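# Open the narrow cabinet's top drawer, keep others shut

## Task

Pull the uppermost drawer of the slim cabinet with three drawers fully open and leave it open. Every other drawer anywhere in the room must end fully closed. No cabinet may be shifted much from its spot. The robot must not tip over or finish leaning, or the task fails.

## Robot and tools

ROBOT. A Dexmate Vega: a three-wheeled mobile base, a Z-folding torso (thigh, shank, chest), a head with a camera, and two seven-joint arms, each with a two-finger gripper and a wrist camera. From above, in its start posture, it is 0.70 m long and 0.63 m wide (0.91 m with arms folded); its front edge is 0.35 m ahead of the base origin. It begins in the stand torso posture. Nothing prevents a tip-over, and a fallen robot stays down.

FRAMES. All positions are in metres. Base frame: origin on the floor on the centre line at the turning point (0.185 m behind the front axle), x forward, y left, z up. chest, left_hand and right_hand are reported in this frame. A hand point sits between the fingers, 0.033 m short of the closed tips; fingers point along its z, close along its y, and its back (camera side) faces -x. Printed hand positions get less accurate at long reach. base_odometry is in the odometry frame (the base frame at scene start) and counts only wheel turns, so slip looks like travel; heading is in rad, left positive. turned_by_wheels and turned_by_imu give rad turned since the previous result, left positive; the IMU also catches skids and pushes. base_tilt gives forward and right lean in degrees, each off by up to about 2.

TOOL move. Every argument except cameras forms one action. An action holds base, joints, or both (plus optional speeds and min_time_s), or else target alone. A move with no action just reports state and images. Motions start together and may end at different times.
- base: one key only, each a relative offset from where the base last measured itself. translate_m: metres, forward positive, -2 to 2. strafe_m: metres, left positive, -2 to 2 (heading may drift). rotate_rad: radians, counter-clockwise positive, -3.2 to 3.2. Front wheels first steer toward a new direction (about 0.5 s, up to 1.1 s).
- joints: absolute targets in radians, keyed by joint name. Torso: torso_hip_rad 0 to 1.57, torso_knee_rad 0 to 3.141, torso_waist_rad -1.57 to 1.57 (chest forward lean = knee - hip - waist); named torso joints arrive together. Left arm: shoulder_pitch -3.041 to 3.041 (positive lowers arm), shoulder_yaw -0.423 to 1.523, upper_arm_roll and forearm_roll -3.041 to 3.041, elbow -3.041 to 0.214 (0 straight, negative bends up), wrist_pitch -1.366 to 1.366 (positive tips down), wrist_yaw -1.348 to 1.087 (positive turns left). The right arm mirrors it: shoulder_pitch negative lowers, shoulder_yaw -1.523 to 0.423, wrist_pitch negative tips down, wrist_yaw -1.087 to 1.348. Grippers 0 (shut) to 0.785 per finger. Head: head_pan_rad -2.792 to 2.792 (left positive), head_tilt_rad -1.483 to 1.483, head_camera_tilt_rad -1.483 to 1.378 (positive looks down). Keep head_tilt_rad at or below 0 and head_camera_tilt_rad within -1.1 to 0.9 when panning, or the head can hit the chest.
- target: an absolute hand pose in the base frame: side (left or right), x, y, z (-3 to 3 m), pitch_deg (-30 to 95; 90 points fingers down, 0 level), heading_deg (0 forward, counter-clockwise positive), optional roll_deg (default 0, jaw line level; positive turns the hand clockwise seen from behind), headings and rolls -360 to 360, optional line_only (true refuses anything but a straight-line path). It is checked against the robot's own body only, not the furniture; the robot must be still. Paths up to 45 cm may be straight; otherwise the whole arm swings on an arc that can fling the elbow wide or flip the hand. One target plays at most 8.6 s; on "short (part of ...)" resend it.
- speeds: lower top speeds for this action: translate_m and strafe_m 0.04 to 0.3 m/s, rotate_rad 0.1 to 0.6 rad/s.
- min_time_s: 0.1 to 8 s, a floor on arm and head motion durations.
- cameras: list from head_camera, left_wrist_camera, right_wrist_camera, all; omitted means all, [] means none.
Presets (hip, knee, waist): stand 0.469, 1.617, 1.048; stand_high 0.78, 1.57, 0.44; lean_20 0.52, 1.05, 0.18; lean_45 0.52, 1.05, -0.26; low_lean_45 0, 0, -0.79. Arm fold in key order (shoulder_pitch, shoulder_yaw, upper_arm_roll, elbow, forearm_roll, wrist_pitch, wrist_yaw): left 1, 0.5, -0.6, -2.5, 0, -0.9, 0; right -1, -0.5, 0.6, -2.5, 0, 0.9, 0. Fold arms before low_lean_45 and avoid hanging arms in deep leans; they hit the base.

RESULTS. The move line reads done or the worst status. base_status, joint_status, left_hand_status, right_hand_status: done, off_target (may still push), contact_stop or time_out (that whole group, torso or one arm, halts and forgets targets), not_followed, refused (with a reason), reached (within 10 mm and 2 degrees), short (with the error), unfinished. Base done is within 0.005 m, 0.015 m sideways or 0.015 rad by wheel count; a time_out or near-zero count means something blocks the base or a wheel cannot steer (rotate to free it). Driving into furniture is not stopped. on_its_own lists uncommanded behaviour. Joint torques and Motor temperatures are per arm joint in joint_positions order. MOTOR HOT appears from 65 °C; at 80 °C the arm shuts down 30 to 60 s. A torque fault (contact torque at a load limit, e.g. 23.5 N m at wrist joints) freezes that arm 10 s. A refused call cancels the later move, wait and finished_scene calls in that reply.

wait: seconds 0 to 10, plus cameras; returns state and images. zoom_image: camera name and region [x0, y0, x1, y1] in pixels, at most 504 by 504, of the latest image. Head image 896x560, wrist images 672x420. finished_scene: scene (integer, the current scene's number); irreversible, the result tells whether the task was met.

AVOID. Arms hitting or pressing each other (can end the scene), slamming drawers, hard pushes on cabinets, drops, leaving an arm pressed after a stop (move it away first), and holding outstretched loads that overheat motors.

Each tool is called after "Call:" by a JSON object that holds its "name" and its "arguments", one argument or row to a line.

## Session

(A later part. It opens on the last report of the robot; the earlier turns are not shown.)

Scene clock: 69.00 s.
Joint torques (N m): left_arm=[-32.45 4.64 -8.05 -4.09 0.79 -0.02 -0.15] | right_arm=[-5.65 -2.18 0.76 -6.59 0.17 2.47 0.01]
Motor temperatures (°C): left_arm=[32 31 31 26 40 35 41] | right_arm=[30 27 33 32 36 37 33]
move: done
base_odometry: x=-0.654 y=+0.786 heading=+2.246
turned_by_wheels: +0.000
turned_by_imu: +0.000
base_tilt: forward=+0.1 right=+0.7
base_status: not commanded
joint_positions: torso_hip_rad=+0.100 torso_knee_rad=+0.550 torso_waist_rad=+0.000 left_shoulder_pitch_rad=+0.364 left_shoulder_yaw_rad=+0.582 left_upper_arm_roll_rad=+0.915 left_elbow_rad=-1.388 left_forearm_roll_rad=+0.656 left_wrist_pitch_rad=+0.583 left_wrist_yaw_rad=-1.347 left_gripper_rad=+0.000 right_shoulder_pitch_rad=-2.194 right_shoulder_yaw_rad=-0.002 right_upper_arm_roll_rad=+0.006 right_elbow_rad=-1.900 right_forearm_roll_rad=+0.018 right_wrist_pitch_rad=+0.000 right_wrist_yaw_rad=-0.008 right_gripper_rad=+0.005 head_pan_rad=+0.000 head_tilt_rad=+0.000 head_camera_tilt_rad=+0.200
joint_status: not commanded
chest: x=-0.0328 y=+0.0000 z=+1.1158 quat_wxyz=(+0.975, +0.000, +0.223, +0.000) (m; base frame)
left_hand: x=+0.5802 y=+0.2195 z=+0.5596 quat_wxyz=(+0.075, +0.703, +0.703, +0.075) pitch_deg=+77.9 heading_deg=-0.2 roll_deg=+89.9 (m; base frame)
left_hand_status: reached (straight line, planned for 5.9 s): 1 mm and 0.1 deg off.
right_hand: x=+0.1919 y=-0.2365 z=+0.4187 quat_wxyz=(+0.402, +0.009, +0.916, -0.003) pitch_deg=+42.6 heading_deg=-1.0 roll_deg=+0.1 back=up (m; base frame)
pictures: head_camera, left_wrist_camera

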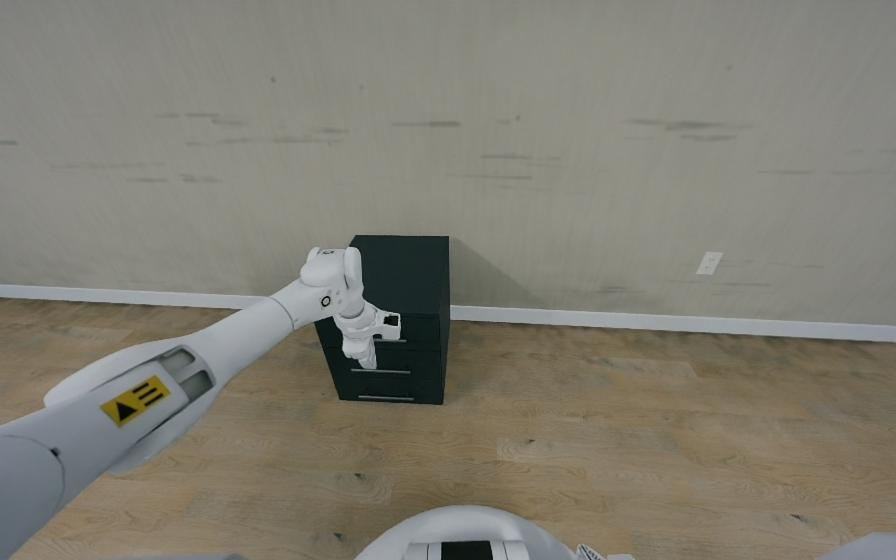

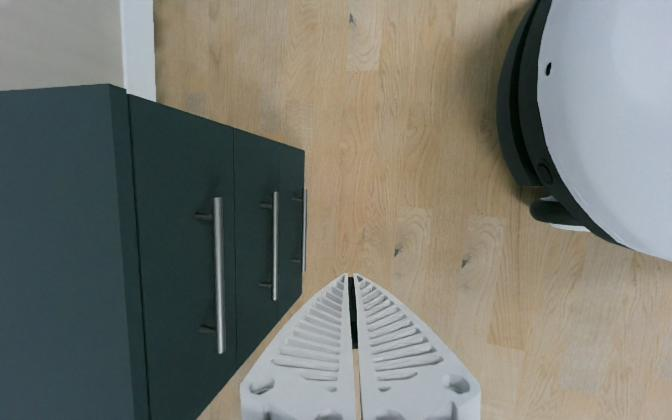

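Call:
{"name": "move", "arguments": {
  "base": {"translate_m":0.16},
  "joints": {"left_gripper_rad":0.22},
  "speeds": {"translate_m":0.1},
  "cameras": ["head_camera","left_wrist_camera"]
}}

Scene clock: 72.03 s.
Joint torques (N m): left_arm=[-32.62 3.06 -8.22 -3.08 0.58 0.33 -0.17] | right_arm=[-7.03 -1.2 0.51 -5.45 0.11 2.68 -0.02]
Motor temperatures (°C): left_arm=[32 31 31 26 40 35 41] | right_arm=[30 27 33 32 36 37 33]
move: done
base_odometry: x=-0.754 y=+0.911 heading=+2.246
turned_by_wheels: -0.001
turned_by_imu: -0.002
base_tilt: forward=+0.0 right=+0.8
base_status: done
joint_positions: torso_hip_rad=+0.100 torso_knee_rad=+0.550 torso_waist_rad=+0.000 left_shoulder_pitch_rad=+0.360 left_shoulder_yaw_rad=+0.583 left_upper_arm_roll_rad=+0.919 left_elbow_rad=-1.387 left_forearm_roll_rad=+0.652 left_wrist_pitch_rad=+0.584 left_wrist_yaw_rad=-1.348 left_gripper_rad=+0.220 right_shoulder_pitch_rad=-2.194 right_shoulder_yaw_rad=-0.002 right_upper_arm_roll_rad=+0.006 right_elbow_rad=-1.900 right_forearm_roll_rad=+0.018 right_wrist_pitch_rad=+0.000 right_wrist_yaw_rad=-0.008 right_gripper_rad=+0.005 head_pan_rad=+0.000 head_tilt_rad=+0.000 head_camera_tilt_rad=+0.200
joint_status: all done
chest: x=-0.0328 y=+0.0000 z=+1.1158 quat_wxyz=(+0.975, +0.000, +0.223, +0.000) (m; base frame)
left_hand: x=+0.5800 y=+0.2199 z=+0.5599 quat_wxyz=(+0.074, +0.703, +0.703, +0.074) pitch_deg=+78.0 heading_deg=+0.0 roll_deg=+90.0 (m; base frame)
right_hand: x=+0.1919 y=-0.2365 z=+0.4187 quat_wxyz=(+0.402, +0.009, +0.916, -0.003) pitch_deg=+42.6 heading_deg=-1.0 roll_deg=+0.1 back=up (m; base frame)
pictures: head_camera, left_wrist_camera

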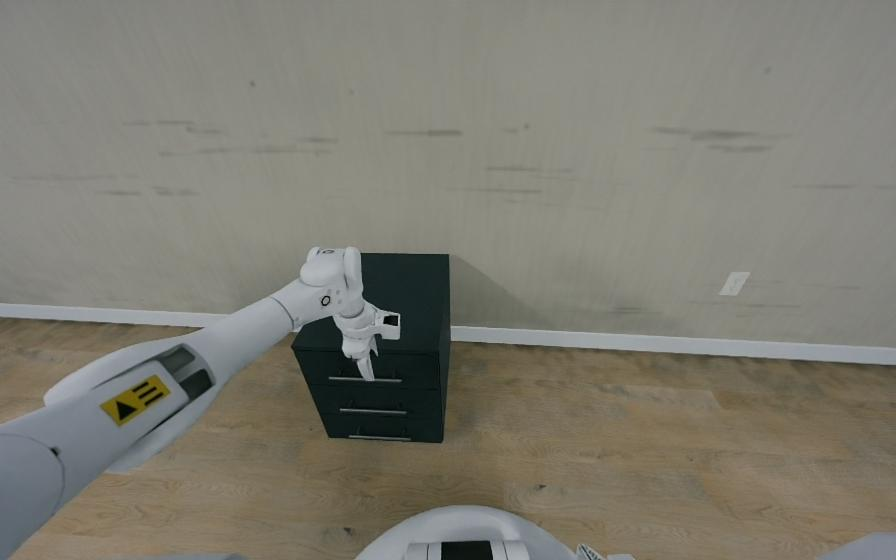

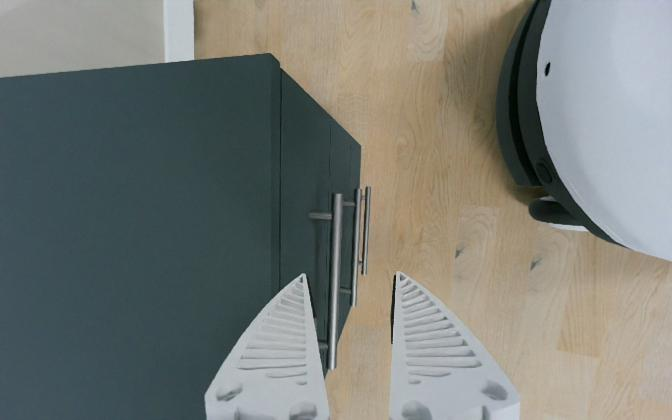

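Call:
{"name": "move", "arguments": {
  "target": {"side":"left","x":0.613,"y":0.22,"z":0.445,"pitch_deg":75,"heading_deg":0,"roll_deg":90,"line_only":true},
  "cameras": ["head_camera","left_wrist_camera"]
}}

Scene clock: 75.97 s.
Joint torques (N m): left_arm=[-34.55 -3.74 -5.26 -4.69 0.32 -0.76 1.31] | right_arm=[-5.89 -0.94 0.29 -6.39 0.11 2.78 0.03]
Motor temperatures (°C): left_arm=[32 31 31 26 40 35 41] | right_arm=[30 27 33 32 36 37 33]
move: done
base_odometry: x=-0.754 y=+0.911 heading=+2.246
turned_by_wheels: +0.000
turned_by_imu: +0.000
base_tilt: forward=+0.1 right=+0.8
base_status: not commanded
joint_positions: torso_hip_rad=+0.100 torso_knee_rad=+0.550 torso_waist_rad=+0.000 left_shoulder_pitch_rad=+0.326 left_shoulder_yaw_rad=+0.318 left_upper_arm_roll_rad=+0.965 left_elbow_rad=-0.743 left_forearm_roll_rad=+0.602 left_wrist_pitch_rad=+0.304 left_wrist_yaw_rad=-0.949 left_gripper_rad=+0.220 right_shoulder_pitch_rad=-2.194 right_shoulder_yaw_rad=-0.002 right_upper_arm_roll_rad=+0.006 right_elbow_rad=-1.900 right_forearm_roll_rad=+0.018 right_wrist_pitch_rad=+0.000 right_wrist_yaw_rad=-0.008 right_gripper_rad=+0.005 head_pan_rad=+0.000 head_tilt_rad=+0.000 head_camera_tilt_rad=+0.200
joint_status: not commanded
chest: x=-0.0328 y=+0.0000 z=+1.1158 quat_wxyz=(+0.975, +0.000, +0.223, +0.000) (m; base frame)
left_hand: x=+0.6126 y=+0.2202 z=+0.4453 quat_wxyz=(+0.092, +0.701, +0.701, +0.092) pitch_deg=+75.1 heading_deg=+0.0 roll_deg=-90.0 (m; base frame)
left_hand_status: reached (straight line, planned for 2.4 s): 1 mm and 0.1 deg off.
right_hand: x=+0.1919 y=-0.2365 z=+0.4187 quat_wxyz=(+0.402, +0.009, +0.916, -0.003) pitch_deg=+42.6 heading_deg=-1.0 roll_deg=+0.1 back=up (m; base frame)
pictures: head_camera, left_wrist_camera

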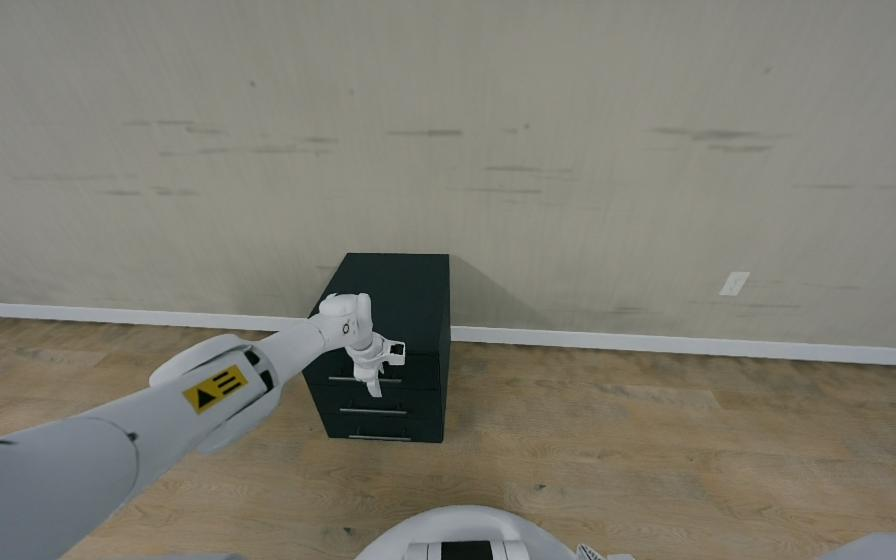

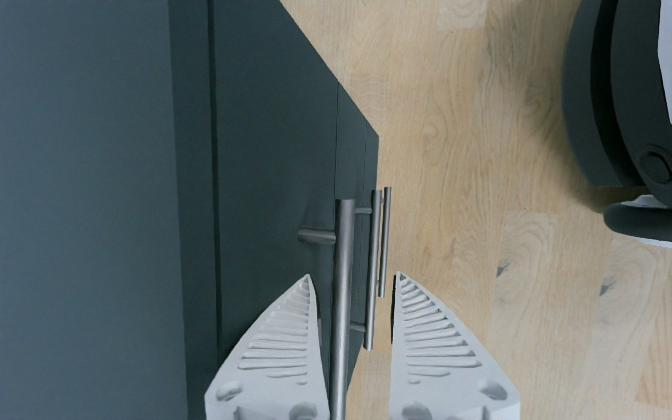

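Call:
{"name": "move", "arguments": {
  "joints": {"left_gripper_rad":0.0},
  "cameras": ["left_wrist_camera"]
}}

Call:
{"name": "move", "arguments": {
  "base": {"translate_m":-0.2},
  "speeds": {"translate_m":0.08},
  "cameras": ["head_camera","left_wrist_camera"]
}}

Scene clock: 76.87 s.
Joint torques (N m): left_arm=[-27.39 -1.83 -3.57 -1.13 -0.45 -0.76 -0.36] | right_arm=[-5.12 -1.76 0.28 -6.45 0.18 2.48 -0.09]
Motor temperatures (°C): left_arm=[32 31 31 26 40 35 41] | right_arm=[30 27 33 32 36 37 33]
move: done
base_odometry: x=-0.754 y=+0.911 heading=+2.246
turned_by_wheels: +0.000
turned_by_imu: +0.000
base_tilt: forward=+0.0 right=+0.7
base_status: not commanded
joint_positions: torso_hip_rad=+0.100 torso_knee_rad=+0.550 torso_waist_rad=+0.000 left_shoulder_pitch_rad=+0.326 left_shoulder_yaw_rad=+0.316 left_upper_arm_roll_rad=+0.965 left_elbow_rad=-0.740 left_forearm_roll_rad=+0.602 left_wrist_pitch_rad=+0.302 left_wrist_yaw_rad=-0.946 left_gripper_rad=+0.000 right_shoulder_pitch_rad=-2.194 right_shoulder_yaw_rad=-0.002 right_upper_arm_roll_rad=+0.006 right_elbow_rad=-1.900 right_forearm_roll_rad=+0.018 right_wrist_pitch_rad=+0.000 right_wrist_yaw_rad=-0.008 right_gripper_rad=+0.005 head_pan_rad=+0.000 head_tilt_rad=+0.000 head_camera_tilt_rad=+0.200
joint_status: all done
chest: x=-0.0328 y=+0.0000 z=+1.1158 quat_wxyz=(+0.975, +0.000, +0.223, +0.000) (m; base frame)
left_hand: x=+0.6131 y=+0.2201 z=+0.4451 quat_wxyz=(+0.092, +0.701, +0.701, +0.092) pitch_deg=+75.0 heading_deg=+0.0 roll_deg=-90.0 (m; base frame)
right_hand: x=+0.1919 y=-0.2365 z=+0.4187 quat_wxyz=(+0.402, +0.009, +0.916, -0.003) pitch_deg=+42.6 heading_deg=-1.0 roll_deg=+0.1 back=up (m; base frame)
pictures: left_wrist_camera

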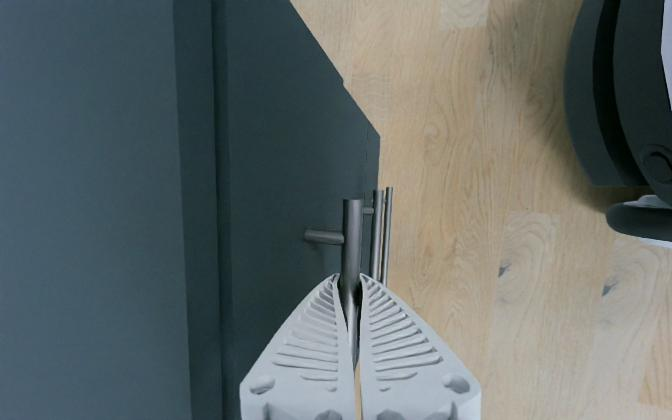

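Scene clock: 80.30 s.
Joint torques (N m): left_arm=[-27.74 -6.14 -4.36 -6.25 -2.79 -2.38 -0.11] | right_arm=[-7.3 -1.52 0.5 -6.48 -0.07 2.81 -0.01]
Motor temperatures (°C): left_arm=[32 31 31 26 40 35 41] | right_arm=[30 27 33 32 36 37 33]
move: done
base_odometry: x=-0.629 y=+0.755 heading=+2.247
turned_by_wheels: +0.001
turned_by_imu: +0.003
base_tilt: forward=+0.0 right=+0.7
base_status: done
joint_positions: torso_hip_rad=+0.100 torso_knee_rad=+0.550 torso_waist_rad=+0.000 left_shoulder_pitch_rad=+0.326 left_shoulder_yaw_rad=+0.316 left_upper_arm_roll_rad=+0.966 left_elbow_rad=-0.739 left_forearm_roll_rad=+0.603 left_wrist_pitch_rad=+0.303 left_wrist_yaw_rad=-0.946 left_gripper_rad=+0.000 right_shoulder_pitch_rad=-2.194 right_shoulder_yaw_rad=-0.002 right_upper_arm_roll_rad=+0.006 right_elbow_rad=-1.900 right_forearm_roll_rad=+0.018 right_wrist_pitch_rad=+0.000 right_wrist_yaw_rad=-0.008 right_gripper_rad=+0.005 head_pan_rad=+0.000 head_tilt_rad=+0.000 head_camera_tilt_rad=+0.200
joint_status: not commanded
chest: x=-0.0329 y=+0.0000 z=+1.1158 quat_wxyz=(+0.975, +0.000, +0.223, +0.000) (m; base frame)
left_hand: x=+0.6130 y=+0.2208 z=+0.4451 quat_wxyz=(+0.092, +0.701, +0.701, +0.093) pitch_deg=+75.0 heading_deg=+0.3 roll_deg=-89.7 (m; base frame)
right_hand: x=+0.1919 y=-0.2365 z=+0.4187 quat_wxyz=(+0.402, +0.009, +0.916, -0.003) pitch_deg=+42.6 heading_deg=-1.0 roll_deg=+0.1 back=up (m; base frame)
pictures: head_camera, left_wrist_camera

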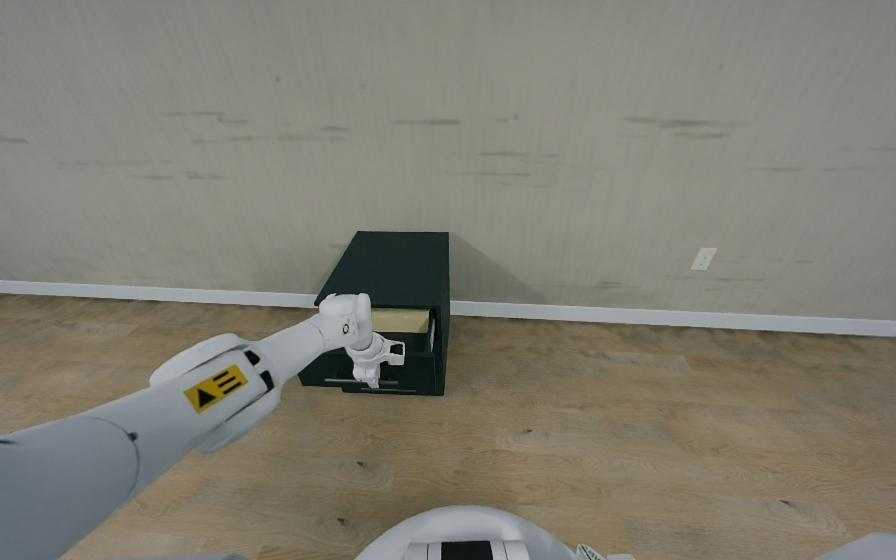

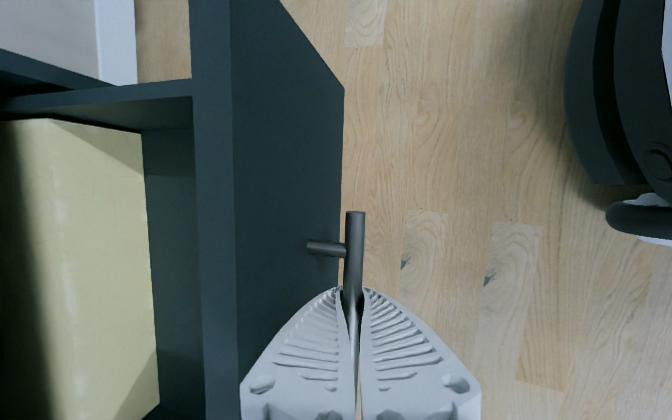

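Call:
{"name": "move", "arguments": {
  "base": {"translate_m":-0.12},
  "speeds": {"translate_m":0.06},
  "cameras": ["left_wrist_camera"]
}}

Call:
{"name": "move", "arguments": {
  "base": {"translate_m":-0.04},
  "speeds": {"translate_m":0.04},
  "cameras": ["head_camera","left_wrist_camera"]
}}

Scene clock: 83.27 s.
Joint torques (N m): left_arm=[-27.43 -6.46 -5.54 -8.18 -2.25 -1.66 0.51] | right_arm=[-5.25 -0.92 0.67 -6.14 0.06 2.23 -0.03]
Motor temperatures (°C): left_arm=[32 31 31 26 40 35 41] | right_arm=[30 27 33 32 36 37 33]
move: done
base_odometry: x=-0.554 y=+0.661 heading=+2.246
turned_by_wheels: -0.001
turned_by_imu: -0.002
base_tilt: forward=+0.0 right=+0.7
base_status: done
joint_positions: torso_hip_rad=+0.100 torso_knee_rad=+0.550 torso_waist_rad=+0.000 left_shoulder_pitch_rad=+0.326 left_shoulder_yaw_rad=+0.316 left_upper_arm_roll_rad=+0.966 left_elbow_rad=-0.739 left_forearm_roll_rad=+0.603 left_wrist_pitch_rad=+0.302 left_wrist_yaw_rad=-0.947 left_gripper_rad=+0.000 right_shoulder_pitch_rad=-2.194 right_shoulder_yaw_rad=-0.002 right_upper_arm_roll_rad=+0.006 right_elbow_rad=-1.900 right_forearm_roll_rad=+0.018 right_wrist_pitch_rad=+0.000 right_wrist_yaw_rad=-0.008 right_gripper_rad=+0.005 head_pan_rad=+0.000 head_tilt_rad=+0.000 head_camera_tilt_rad=+0.200
joint_status: not commanded
chest: x=-0.0328 y=+0.0000 z=+1.1158 quat_wxyz=(+0.975, +0.000, +0.223, +0.000) (m; base frame)
left_hand: x=+0.6129 y=+0.2208 z=+0.4450 quat_wxyz=(+0.092, +0.701, +0.701, +0.093) pitch_deg=+75.0 heading_deg=+0.3 roll_deg=-89.8 (m; base frame)
right_hand: x=+0.1919 y=-0.2365 z=+0.4187 quat_wxyz=(+0.402, +0.009, +0.916, -0.003) pitch_deg=+42.6 heading_deg=-1.0 roll_deg=+0.1 back=up (m; base frame)
pictures: left_wrist_camera

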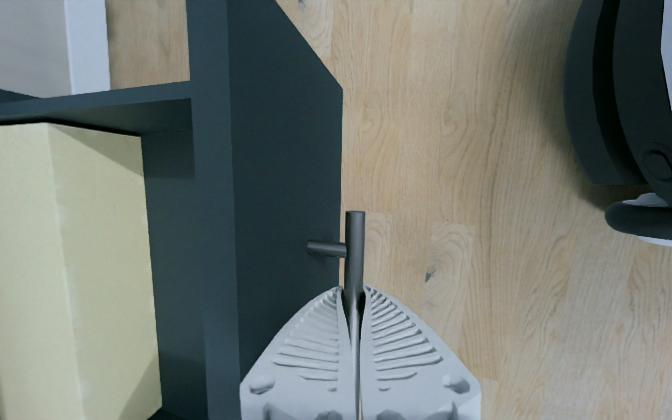

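Scene clock: 85.03 s.
Joint torques (N m): left_arm=[-27.34 -6.07 -4.38 -5.93 -2.79 -2.5 -0.48] | right_arm=[-5.6 -1.16 0.57 -5.31 0.12 2.33 -0.13]
Motor temperatures (°C): left_arm=[32 31 31 26 40 35 41] | right_arm=[30 27 33 32 36 37 33]
move: done
base_odometry: x=-0.529 y=+0.630 heading=+2.245
turned_by_wheels: -0.001
turned_by_imu: -0.001
base_tilt: forward=+0.1 right=+0.7
base_status: done
joint_positions: torso_hip_rad=+0.100 torso_knee_rad=+0.550 torso_waist_rad=+0.000 left_shoulder_pitch_rad=+0.326 left_shoulder_yaw_rad=+0.316 left_upper_arm_roll_rad=+0.966 left_elbow_rad=-0.739 left_forearm_roll_rad=+0.603 left_wrist_pitch_rad=+0.302 left_wrist_yaw_rad=-0.946 left_gripper_rad=+0.000 right_shoulder_pitch_rad=-2.194 right_shoulder_yaw_rad=-0.002 right_upper_arm_roll_rad=+0.006 right_elbow_rad=-1.900 right_forearm_roll_rad=+0.018 right_wrist_pitch_rad=+0.000 right_wrist_yaw_rad=-0.008 right_gripper_rad=+0.005 head_pan_rad=+0.000 head_tilt_rad=+0.000 head_camera_tilt_rad=+0.200
joint_status: not commanded
chest: x=-0.0328 y=+0.0000 z=+1.1158 quat_wxyz=(+0.975, +0.000, +0.223, +0.000) (m; base frame)
left_hand: x=+0.6131 y=+0.2208 z=+0.4451 quat_wxyz=(+0.092, +0.701, +0.701, +0.093) pitch_deg=+75.0 heading_deg=+0.3 roll_deg=-89.8 (m; base frame)
right_hand: x=+0.1919 y=-0.2365 z=+0.4187 quat_wxyz=(+0.402, +0.009, +0.916, -0.003) pitch_deg=+42.6 heading_deg=-1.0 roll_deg=+0.1 back=up (m; base frame)
pictures: head_camera, left_wrist_camera

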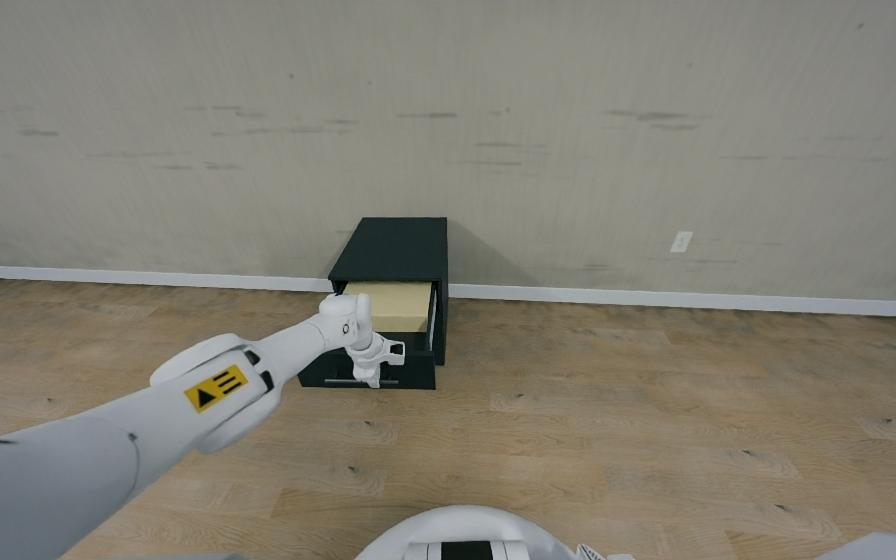

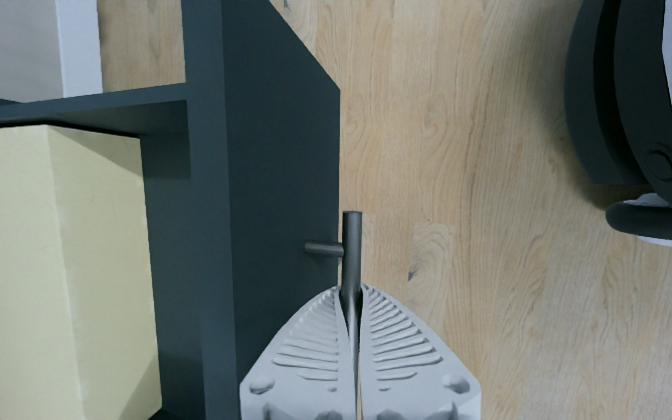

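Call:
{"name": "move", "arguments": {
  "base": {"translate_m":-0.04},
  "speeds": {"translate_m":0.04},
  "cameras": ["head_camera"]
}}

Call:
{"name": "move", "arguments": {
  "base": {"translate_m":-0.04},
  "speeds": {"translate_m":0.04},
  "cameras": ["head_camera","left_wrist_camera"]
}}

Scene clock: 87.00 s.
Joint torques (N m): left_arm=[-13.75 0.88 -4.92 0.97 0.01 0.34 -2.33] | right_arm=[-5.81 -1.3 1.25 -6.49 0.03 2.27 0.08]
Motor temperatures (°C): left_arm=[32 31 31 26 40 35 41] | right_arm=[30 27 33 32 36 37 33]
move: done
base_odometry: x=-0.504 y=+0.599 heading=+2.244
turned_by_wheels: -0.001
turned_by_imu: -0.001
base_tilt: forward=+0.1 right=+0.8
base_status: done
joint_positions: torso_hip_rad=+0.100 torso_knee_rad=+0.550 torso_waist_rad=+0.000 left_shoulder_pitch_rad=+0.325 left_shoulder_yaw_rad=+0.316 left_upper_arm_roll_rad=+0.966 left_elbow_rad=-0.740 left_forearm_roll_rad=+0.602 left_wrist_pitch_rad=+0.302 left_wrist_yaw_rad=-0.945 left_gripper_rad=+0.000 right_shoulder_pitch_rad=-2.194 right_shoulder_yaw_rad=-0.002 right_upper_arm_roll_rad=+0.006 right_elbow_rad=-1.900 right_forearm_roll_rad=+0.018 right_wrist_pitch_rad=+0.000 right_wrist_yaw_rad=-0.008 right_gripper_rad=+0.005 head_pan_rad=+0.000 head_tilt_rad=+0.000 head_camera_tilt_rad=+0.200
joint_status: not commanded
chest: x=-0.0330 y=+0.0000 z=+1.1158 quat_wxyz=(+0.975, +0.000, +0.223, +0.000) (m; base frame)
left_hand: x=+0.6137 y=+0.2197 z=+0.4457 quat_wxyz=(+0.093, +0.701, +0.701, +0.093) pitch_deg=+74.9 heading_deg=-0.1 roll_deg=+89.9 (m; base frame)
right_hand: x=+0.1920 y=-0.2365 z=+0.4188 quat_wxyz=(+0.402, +0.009, +0.916, -0.003) pitch_deg=+42.6 heading_deg=-1.0 roll_deg=+0.1 back=up (m; base frame)
pictures: head_camera

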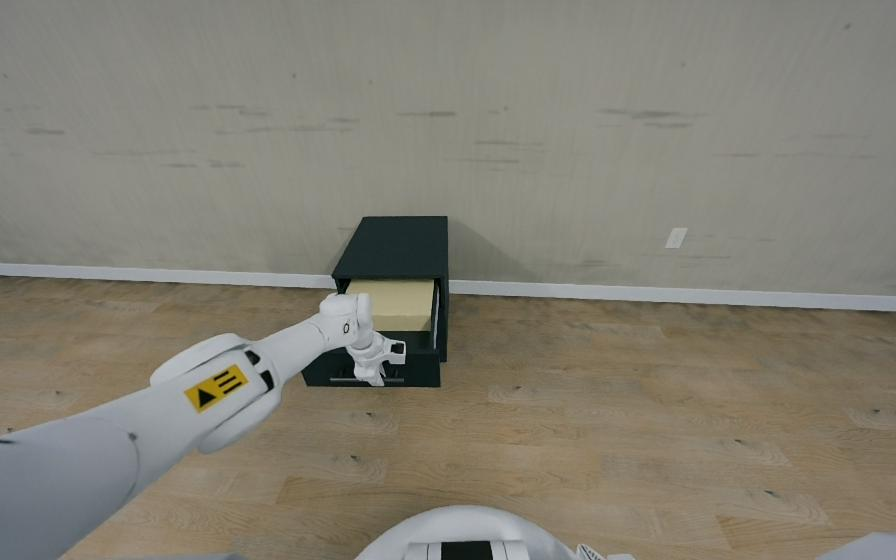

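Scene clock: 88.77 s.
Joint torques (N m): left_arm=[-12.52 2.13 -4.2 1.84 -1.2 1.06 -4.8] | right_arm=[-5.03 -0.64 0.49 -6.12 0.09 3.05 -0.09]
Motor temperatures (°C): left_arm=[32 31 31 26 40 35 41] | right_arm=[30 27 33 32 36 37 33]
move: done
base_odometry: x=-0.479 y=+0.567 heading=+2.243
turned_by_wheels: -0.001
turned_by_imu: -0.001
base_tilt: forward=+0.1 right=+0.7
base_status: done
joint_positions: torso_hip_rad=+0.100 torso_knee_rad=+0.550 torso_waist_rad=+0.000 left_shoulder_pitch_rad=+0.325 left_shoulder_yaw_rad=+0.316 left_upper_arm_roll_rad=+0.966 left_elbow_rad=-0.740 left_forearm_roll_rad=+0.602 left_wrist_pitch_rad=+0.302 left_wrist_yaw_rad=-0.945 left_gripper_rad=+0.000 right_shoulder_pitch_rad=-2.194 right_shoulder_yaw_rad=-0.002 right_upper_arm_roll_rad=+0.006 right_elbow_rad=-1.900 right_forearm_roll_rad=+0.018 right_wrist_pitch_rad=+0.000 right_wrist_yaw_rad=-0.008 right_gripper_rad=+0.005 head_pan_rad=+0.000 head_tilt_rad=+0.000 head_camera_tilt_rad=+0.200
joint_status: not commanded
chest: x=-0.0328 y=+0.0000 z=+1.1158 quat_wxyz=(+0.975, +0.000, +0.223, +0.000) (m; base frame)
left_hand: x=+0.6141 y=+0.2198 z=+0.4458 quat_wxyz=(+0.093, +0.701, +0.701, +0.093) pitch_deg=+74.8 heading_deg=-0.1 roll_deg=+90.0 (m; base frame)
right_hand: x=+0.1920 y=-0.2365 z=+0.4187 quat_wxyz=(+0.402, +0.009, +0.916, -0.003) pitch_deg=+42.6 heading_deg=-1.0 roll_deg=+0.1 back=up (m; base frame)
pictures: head_camera, left_wrist_camera

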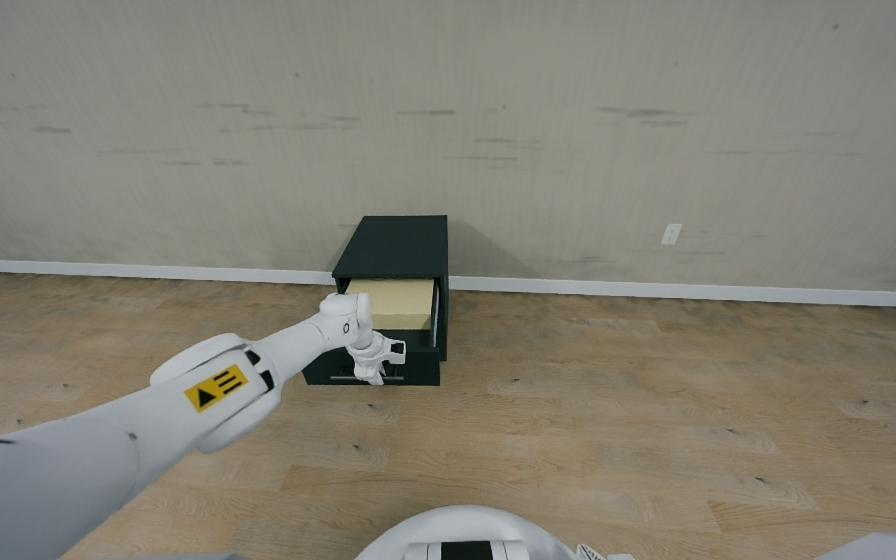

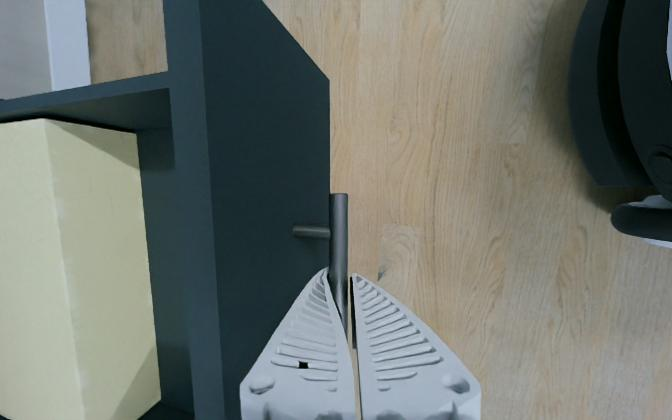

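Call:
{"name": "move", "arguments": {
  "joints": {"left_gripper_rad":0.25},
  "cameras": ["left_wrist_camera"]
}}

Call:
{"name": "move", "arguments": {
  "target": {"side":"left","x":0.59,"y":0.22,"z":0.56,"pitch_deg":78,"heading_deg":0,"roll_deg":90,"line_only":true},
  "cameras": ["left_wrist_camera"]
}}

Call:
{"name": "move", "arguments": {
  "base": {"translate_m":-0.4},
  "cameras": ["head_camera"]
}}

Scene clock: 90.00 s.
Joint torques (N m): left_arm=[-23.35 0.6 -4.8 -3.55 0.56 0.81 -0.09] | right_arm=[-7.52 -0.51 0.77 -5.68 0.12 2.13 -0.1]
Motor temperatures (°C): left_arm=[32 31 31 26 40 35 41] | right_arm=[30 27 33 32 36 37 33]
move: done
base_odometry: x=-0.479 y=+0.567 heading=+2.243
turned_by_wheels: +0.000
turned_by_imu: +0.000
base_tilt: forward=+0.0 right=+0.8
base_status: not commanded
joint_positions: torso_hip_rad=+0.100 torso_knee_rad=+0.550 torso_waist_rad=+0.000 left_shoulder_pitch_rad=+0.325 left_shoulder_yaw_rad=+0.316 left_upper_arm_roll_rad=+0.966 left_elbow_rad=-0.740 left_forearm_roll_rad=+0.602 left_wrist_pitch_rad=+0.302 left_wrist_yaw_rad=-0.946 left_gripper_rad=+0.250 right_shoulder_pitch_rad=-2.194 right_shoulder_yaw_rad=-0.002 right_upper_arm_roll_rad=+0.006 right_elbow_rad=-1.900 right_forearm_roll_rad=+0.018 right_wrist_pitch_rad=+0.000 right_wrist_yaw_rad=-0.008 right_gripper_rad=+0.005 head_pan_rad=+0.000 head_tilt_rad=+0.000 head_camera_tilt_rad=+0.200
joint_status: all done
chest: x=-0.0328 y=+0.0000 z=+1.1158 quat_wxyz=(+0.975, +0.000, +0.223, +0.000) (m; base frame)
left_hand: x=+0.6131 y=+0.2199 z=+0.4452 quat_wxyz=(+0.092, +0.701, +0.701, +0.092) pitch_deg=+75.0 heading_deg=+0.0 roll_deg=+90.0 (m; base frame)
right_hand: x=+0.1919 y=-0.2365 z=+0.4187 quat_wxyz=(+0.402, +0.009, +0.916, -0.003) pitch_deg=+42.6 heading_deg=-1.0 roll_deg=+0.1 back=up (m; base frame)
pictures: left_wrist_camera

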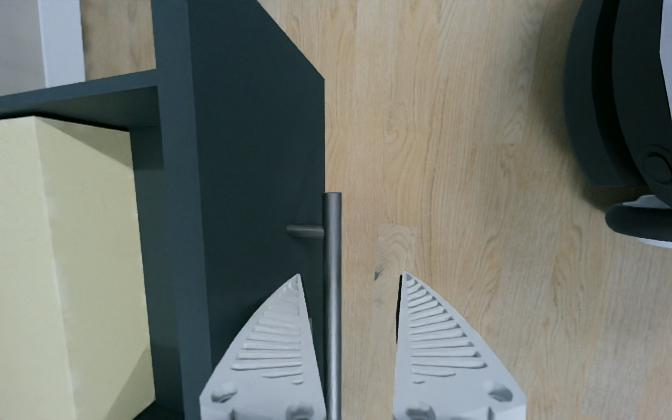

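Scene clock: 93.43 s.
Joint torques (N m): left_arm=[-32.58 3.73 -14.17 -4.57 1.1 -0.17 -0.14] | right_arm=[-5.62 -1.22 0.72 -5.32 0.02 2.57 -0.06]
Motor temperatures (°C): left_arm=[32 31 31 26 40 35 41] | right_arm=[30 27 33 32 36 37 33]
move: done
base_odometry: x=-0.479 y=+0.567 heading=+2.243
turned_by_wheels: +0.000
turned_by_imu: +0.000
base_tilt: forward=+0.0 right=+0.7
base_status: not commanded
joint_positions: torso_hip_rad=+0.100 torso_knee_rad=+0.550 torso_waist_rad=+0.000 left_shoulder_pitch_rad=+0.333 left_shoulder_yaw_rad=+0.555 left_upper_arm_roll_rad=+0.927 left_elbow_rad=-1.318 left_forearm_roll_rad=+0.644 left_wrist_pitch_rad=+0.554 left_wrist_yaw_rad=-1.331 left_gripper_rad=+0.250 right_shoulder_pitch_rad=-2.194 right_shoulder_yaw_rad=-0.002 right_upper_arm_roll_rad=+0.006 right_elbow_rad=-1.900 right_forearm_roll_rad=+0.018 right_wrist_pitch_rad=+0.000 right_wrist_yaw_rad=-0.008 right_gripper_rad=+0.005 head_pan_rad=+0.000 head_tilt_rad=+0.000 head_camera_tilt_rad=+0.200
joint_status: not commanded
chest: x=-0.0328 y=+0.0000 z=+1.1158 quat_wxyz=(+0.975, +0.000, +0.223, +0.000) (m; base frame)
left_hand: x=+0.5901 y=+0.2199 z=+0.5587 quat_wxyz=(+0.074, +0.703, +0.703, +0.074) pitch_deg=+78.0 heading_deg=+0.0 roll_deg=-90.0 (m; base frame)
left_hand_status: reached (straight line, planned for 2.2 s): 1 mm and 0.0 deg off.
right_hand: x=+0.1919 y=-0.2365 z=+0.4187 quat_wxyz=(+0.402, +0.009, +0.916, -0.003) pitch_deg=+42.6 heading_deg=-1.0 roll_deg=+0.1 back=up (m; base frame)
pictures: left_wrist_camera

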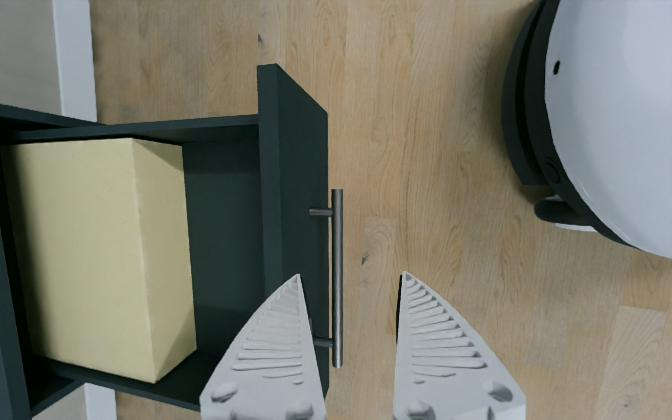

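Scene clock: 96.43 s.
Joint torques (N m): left_arm=[-33.18 2.45 -13.03 -4.76 1 0.09 0.05] | right_arm=[-5.74 -1.12 0.74 -6.17 0.13 2.38 0.04]
Motor temperatures (°C): left_arm=[32 31 31 26 40 35 41] | right_arm=[30 27 33 32 36 37 33]
move: done
base_odometry: x=-0.230 y=+0.254 heading=+2.242
turned_by_wheels: -0.001
turned_by_imu: +0.000
base_tilt: forward=+0.0 right=+0.8
base_status: done
joint_positions: torso_hip_rad=+0.100 torso_knee_rad=+0.550 torso_waist_rad=+0.000 left_shoulder_pitch_rad=+0.333 left_shoulder_yaw_rad=+0.557 left_upper_arm_roll_rad=+0.927 left_elbow_rad=-1.322 left_forearm_roll_rad=+0.644 left_wrist_pitch_rad=+0.556 left_wrist_yaw_rad=-1.334 left_gripper_rad=+0.250 right_shoulder_pitch_rad=-2.194 right_shoulder_yaw_rad=-0.002 right_upper_arm_roll_rad=+0.006 right_elbow_rad=-1.900 right_forearm_roll_rad=+0.018 right_wrist_pitch_rad=+0.000 right_wrist_yaw_rad=-0.008 right_gripper_rad=+0.005 head_pan_rad=+0.000 head_tilt_rad=+0.000 head_camera_tilt_rad=+0.200
joint_status: not commanded
chest: x=-0.0328 y=+0.0000 z=+1.1158 quat_wxyz=(+0.975, +0.000, +0.223, +0.000) (m; base frame)
left_hand: x=+0.5897 y=+0.2199 z=+0.5597 quat_wxyz=(+0.074, +0.703, +0.703, +0.074) pitch_deg=+78.0 heading_deg=+0.0 roll_deg=-90.0 (m; base frame)
right_hand: x=+0.1919 y=-0.2365 z=+0.4187 quat_wxyz=(+0.402, +0.009, +0.916, -0.003) pitch_deg=+42.6 heading_deg=-1.0 roll_deg=+0.1 back=up (m; base frame)
pictures: head_camera

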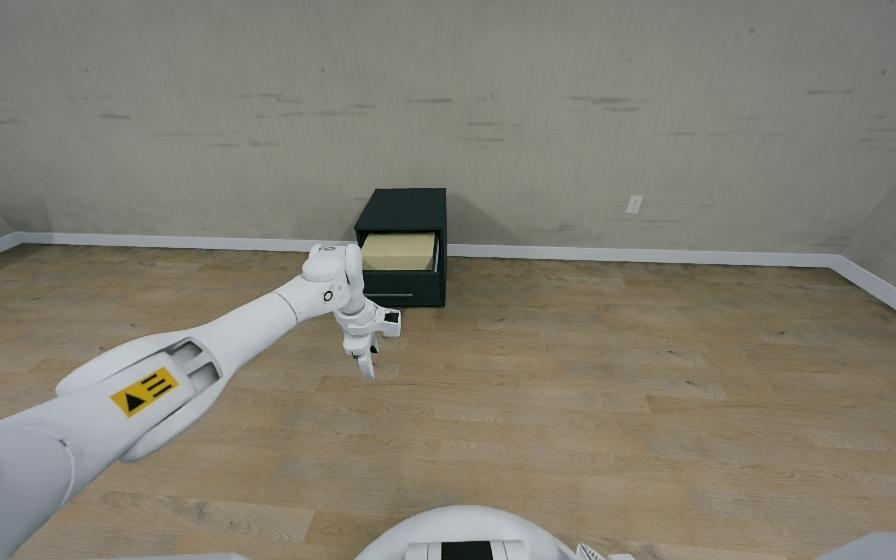

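Call:
{"name": "finished_scene", "arguments": {
  "scene": 1,
  "done": true
}}

The scene is finished: the task was done.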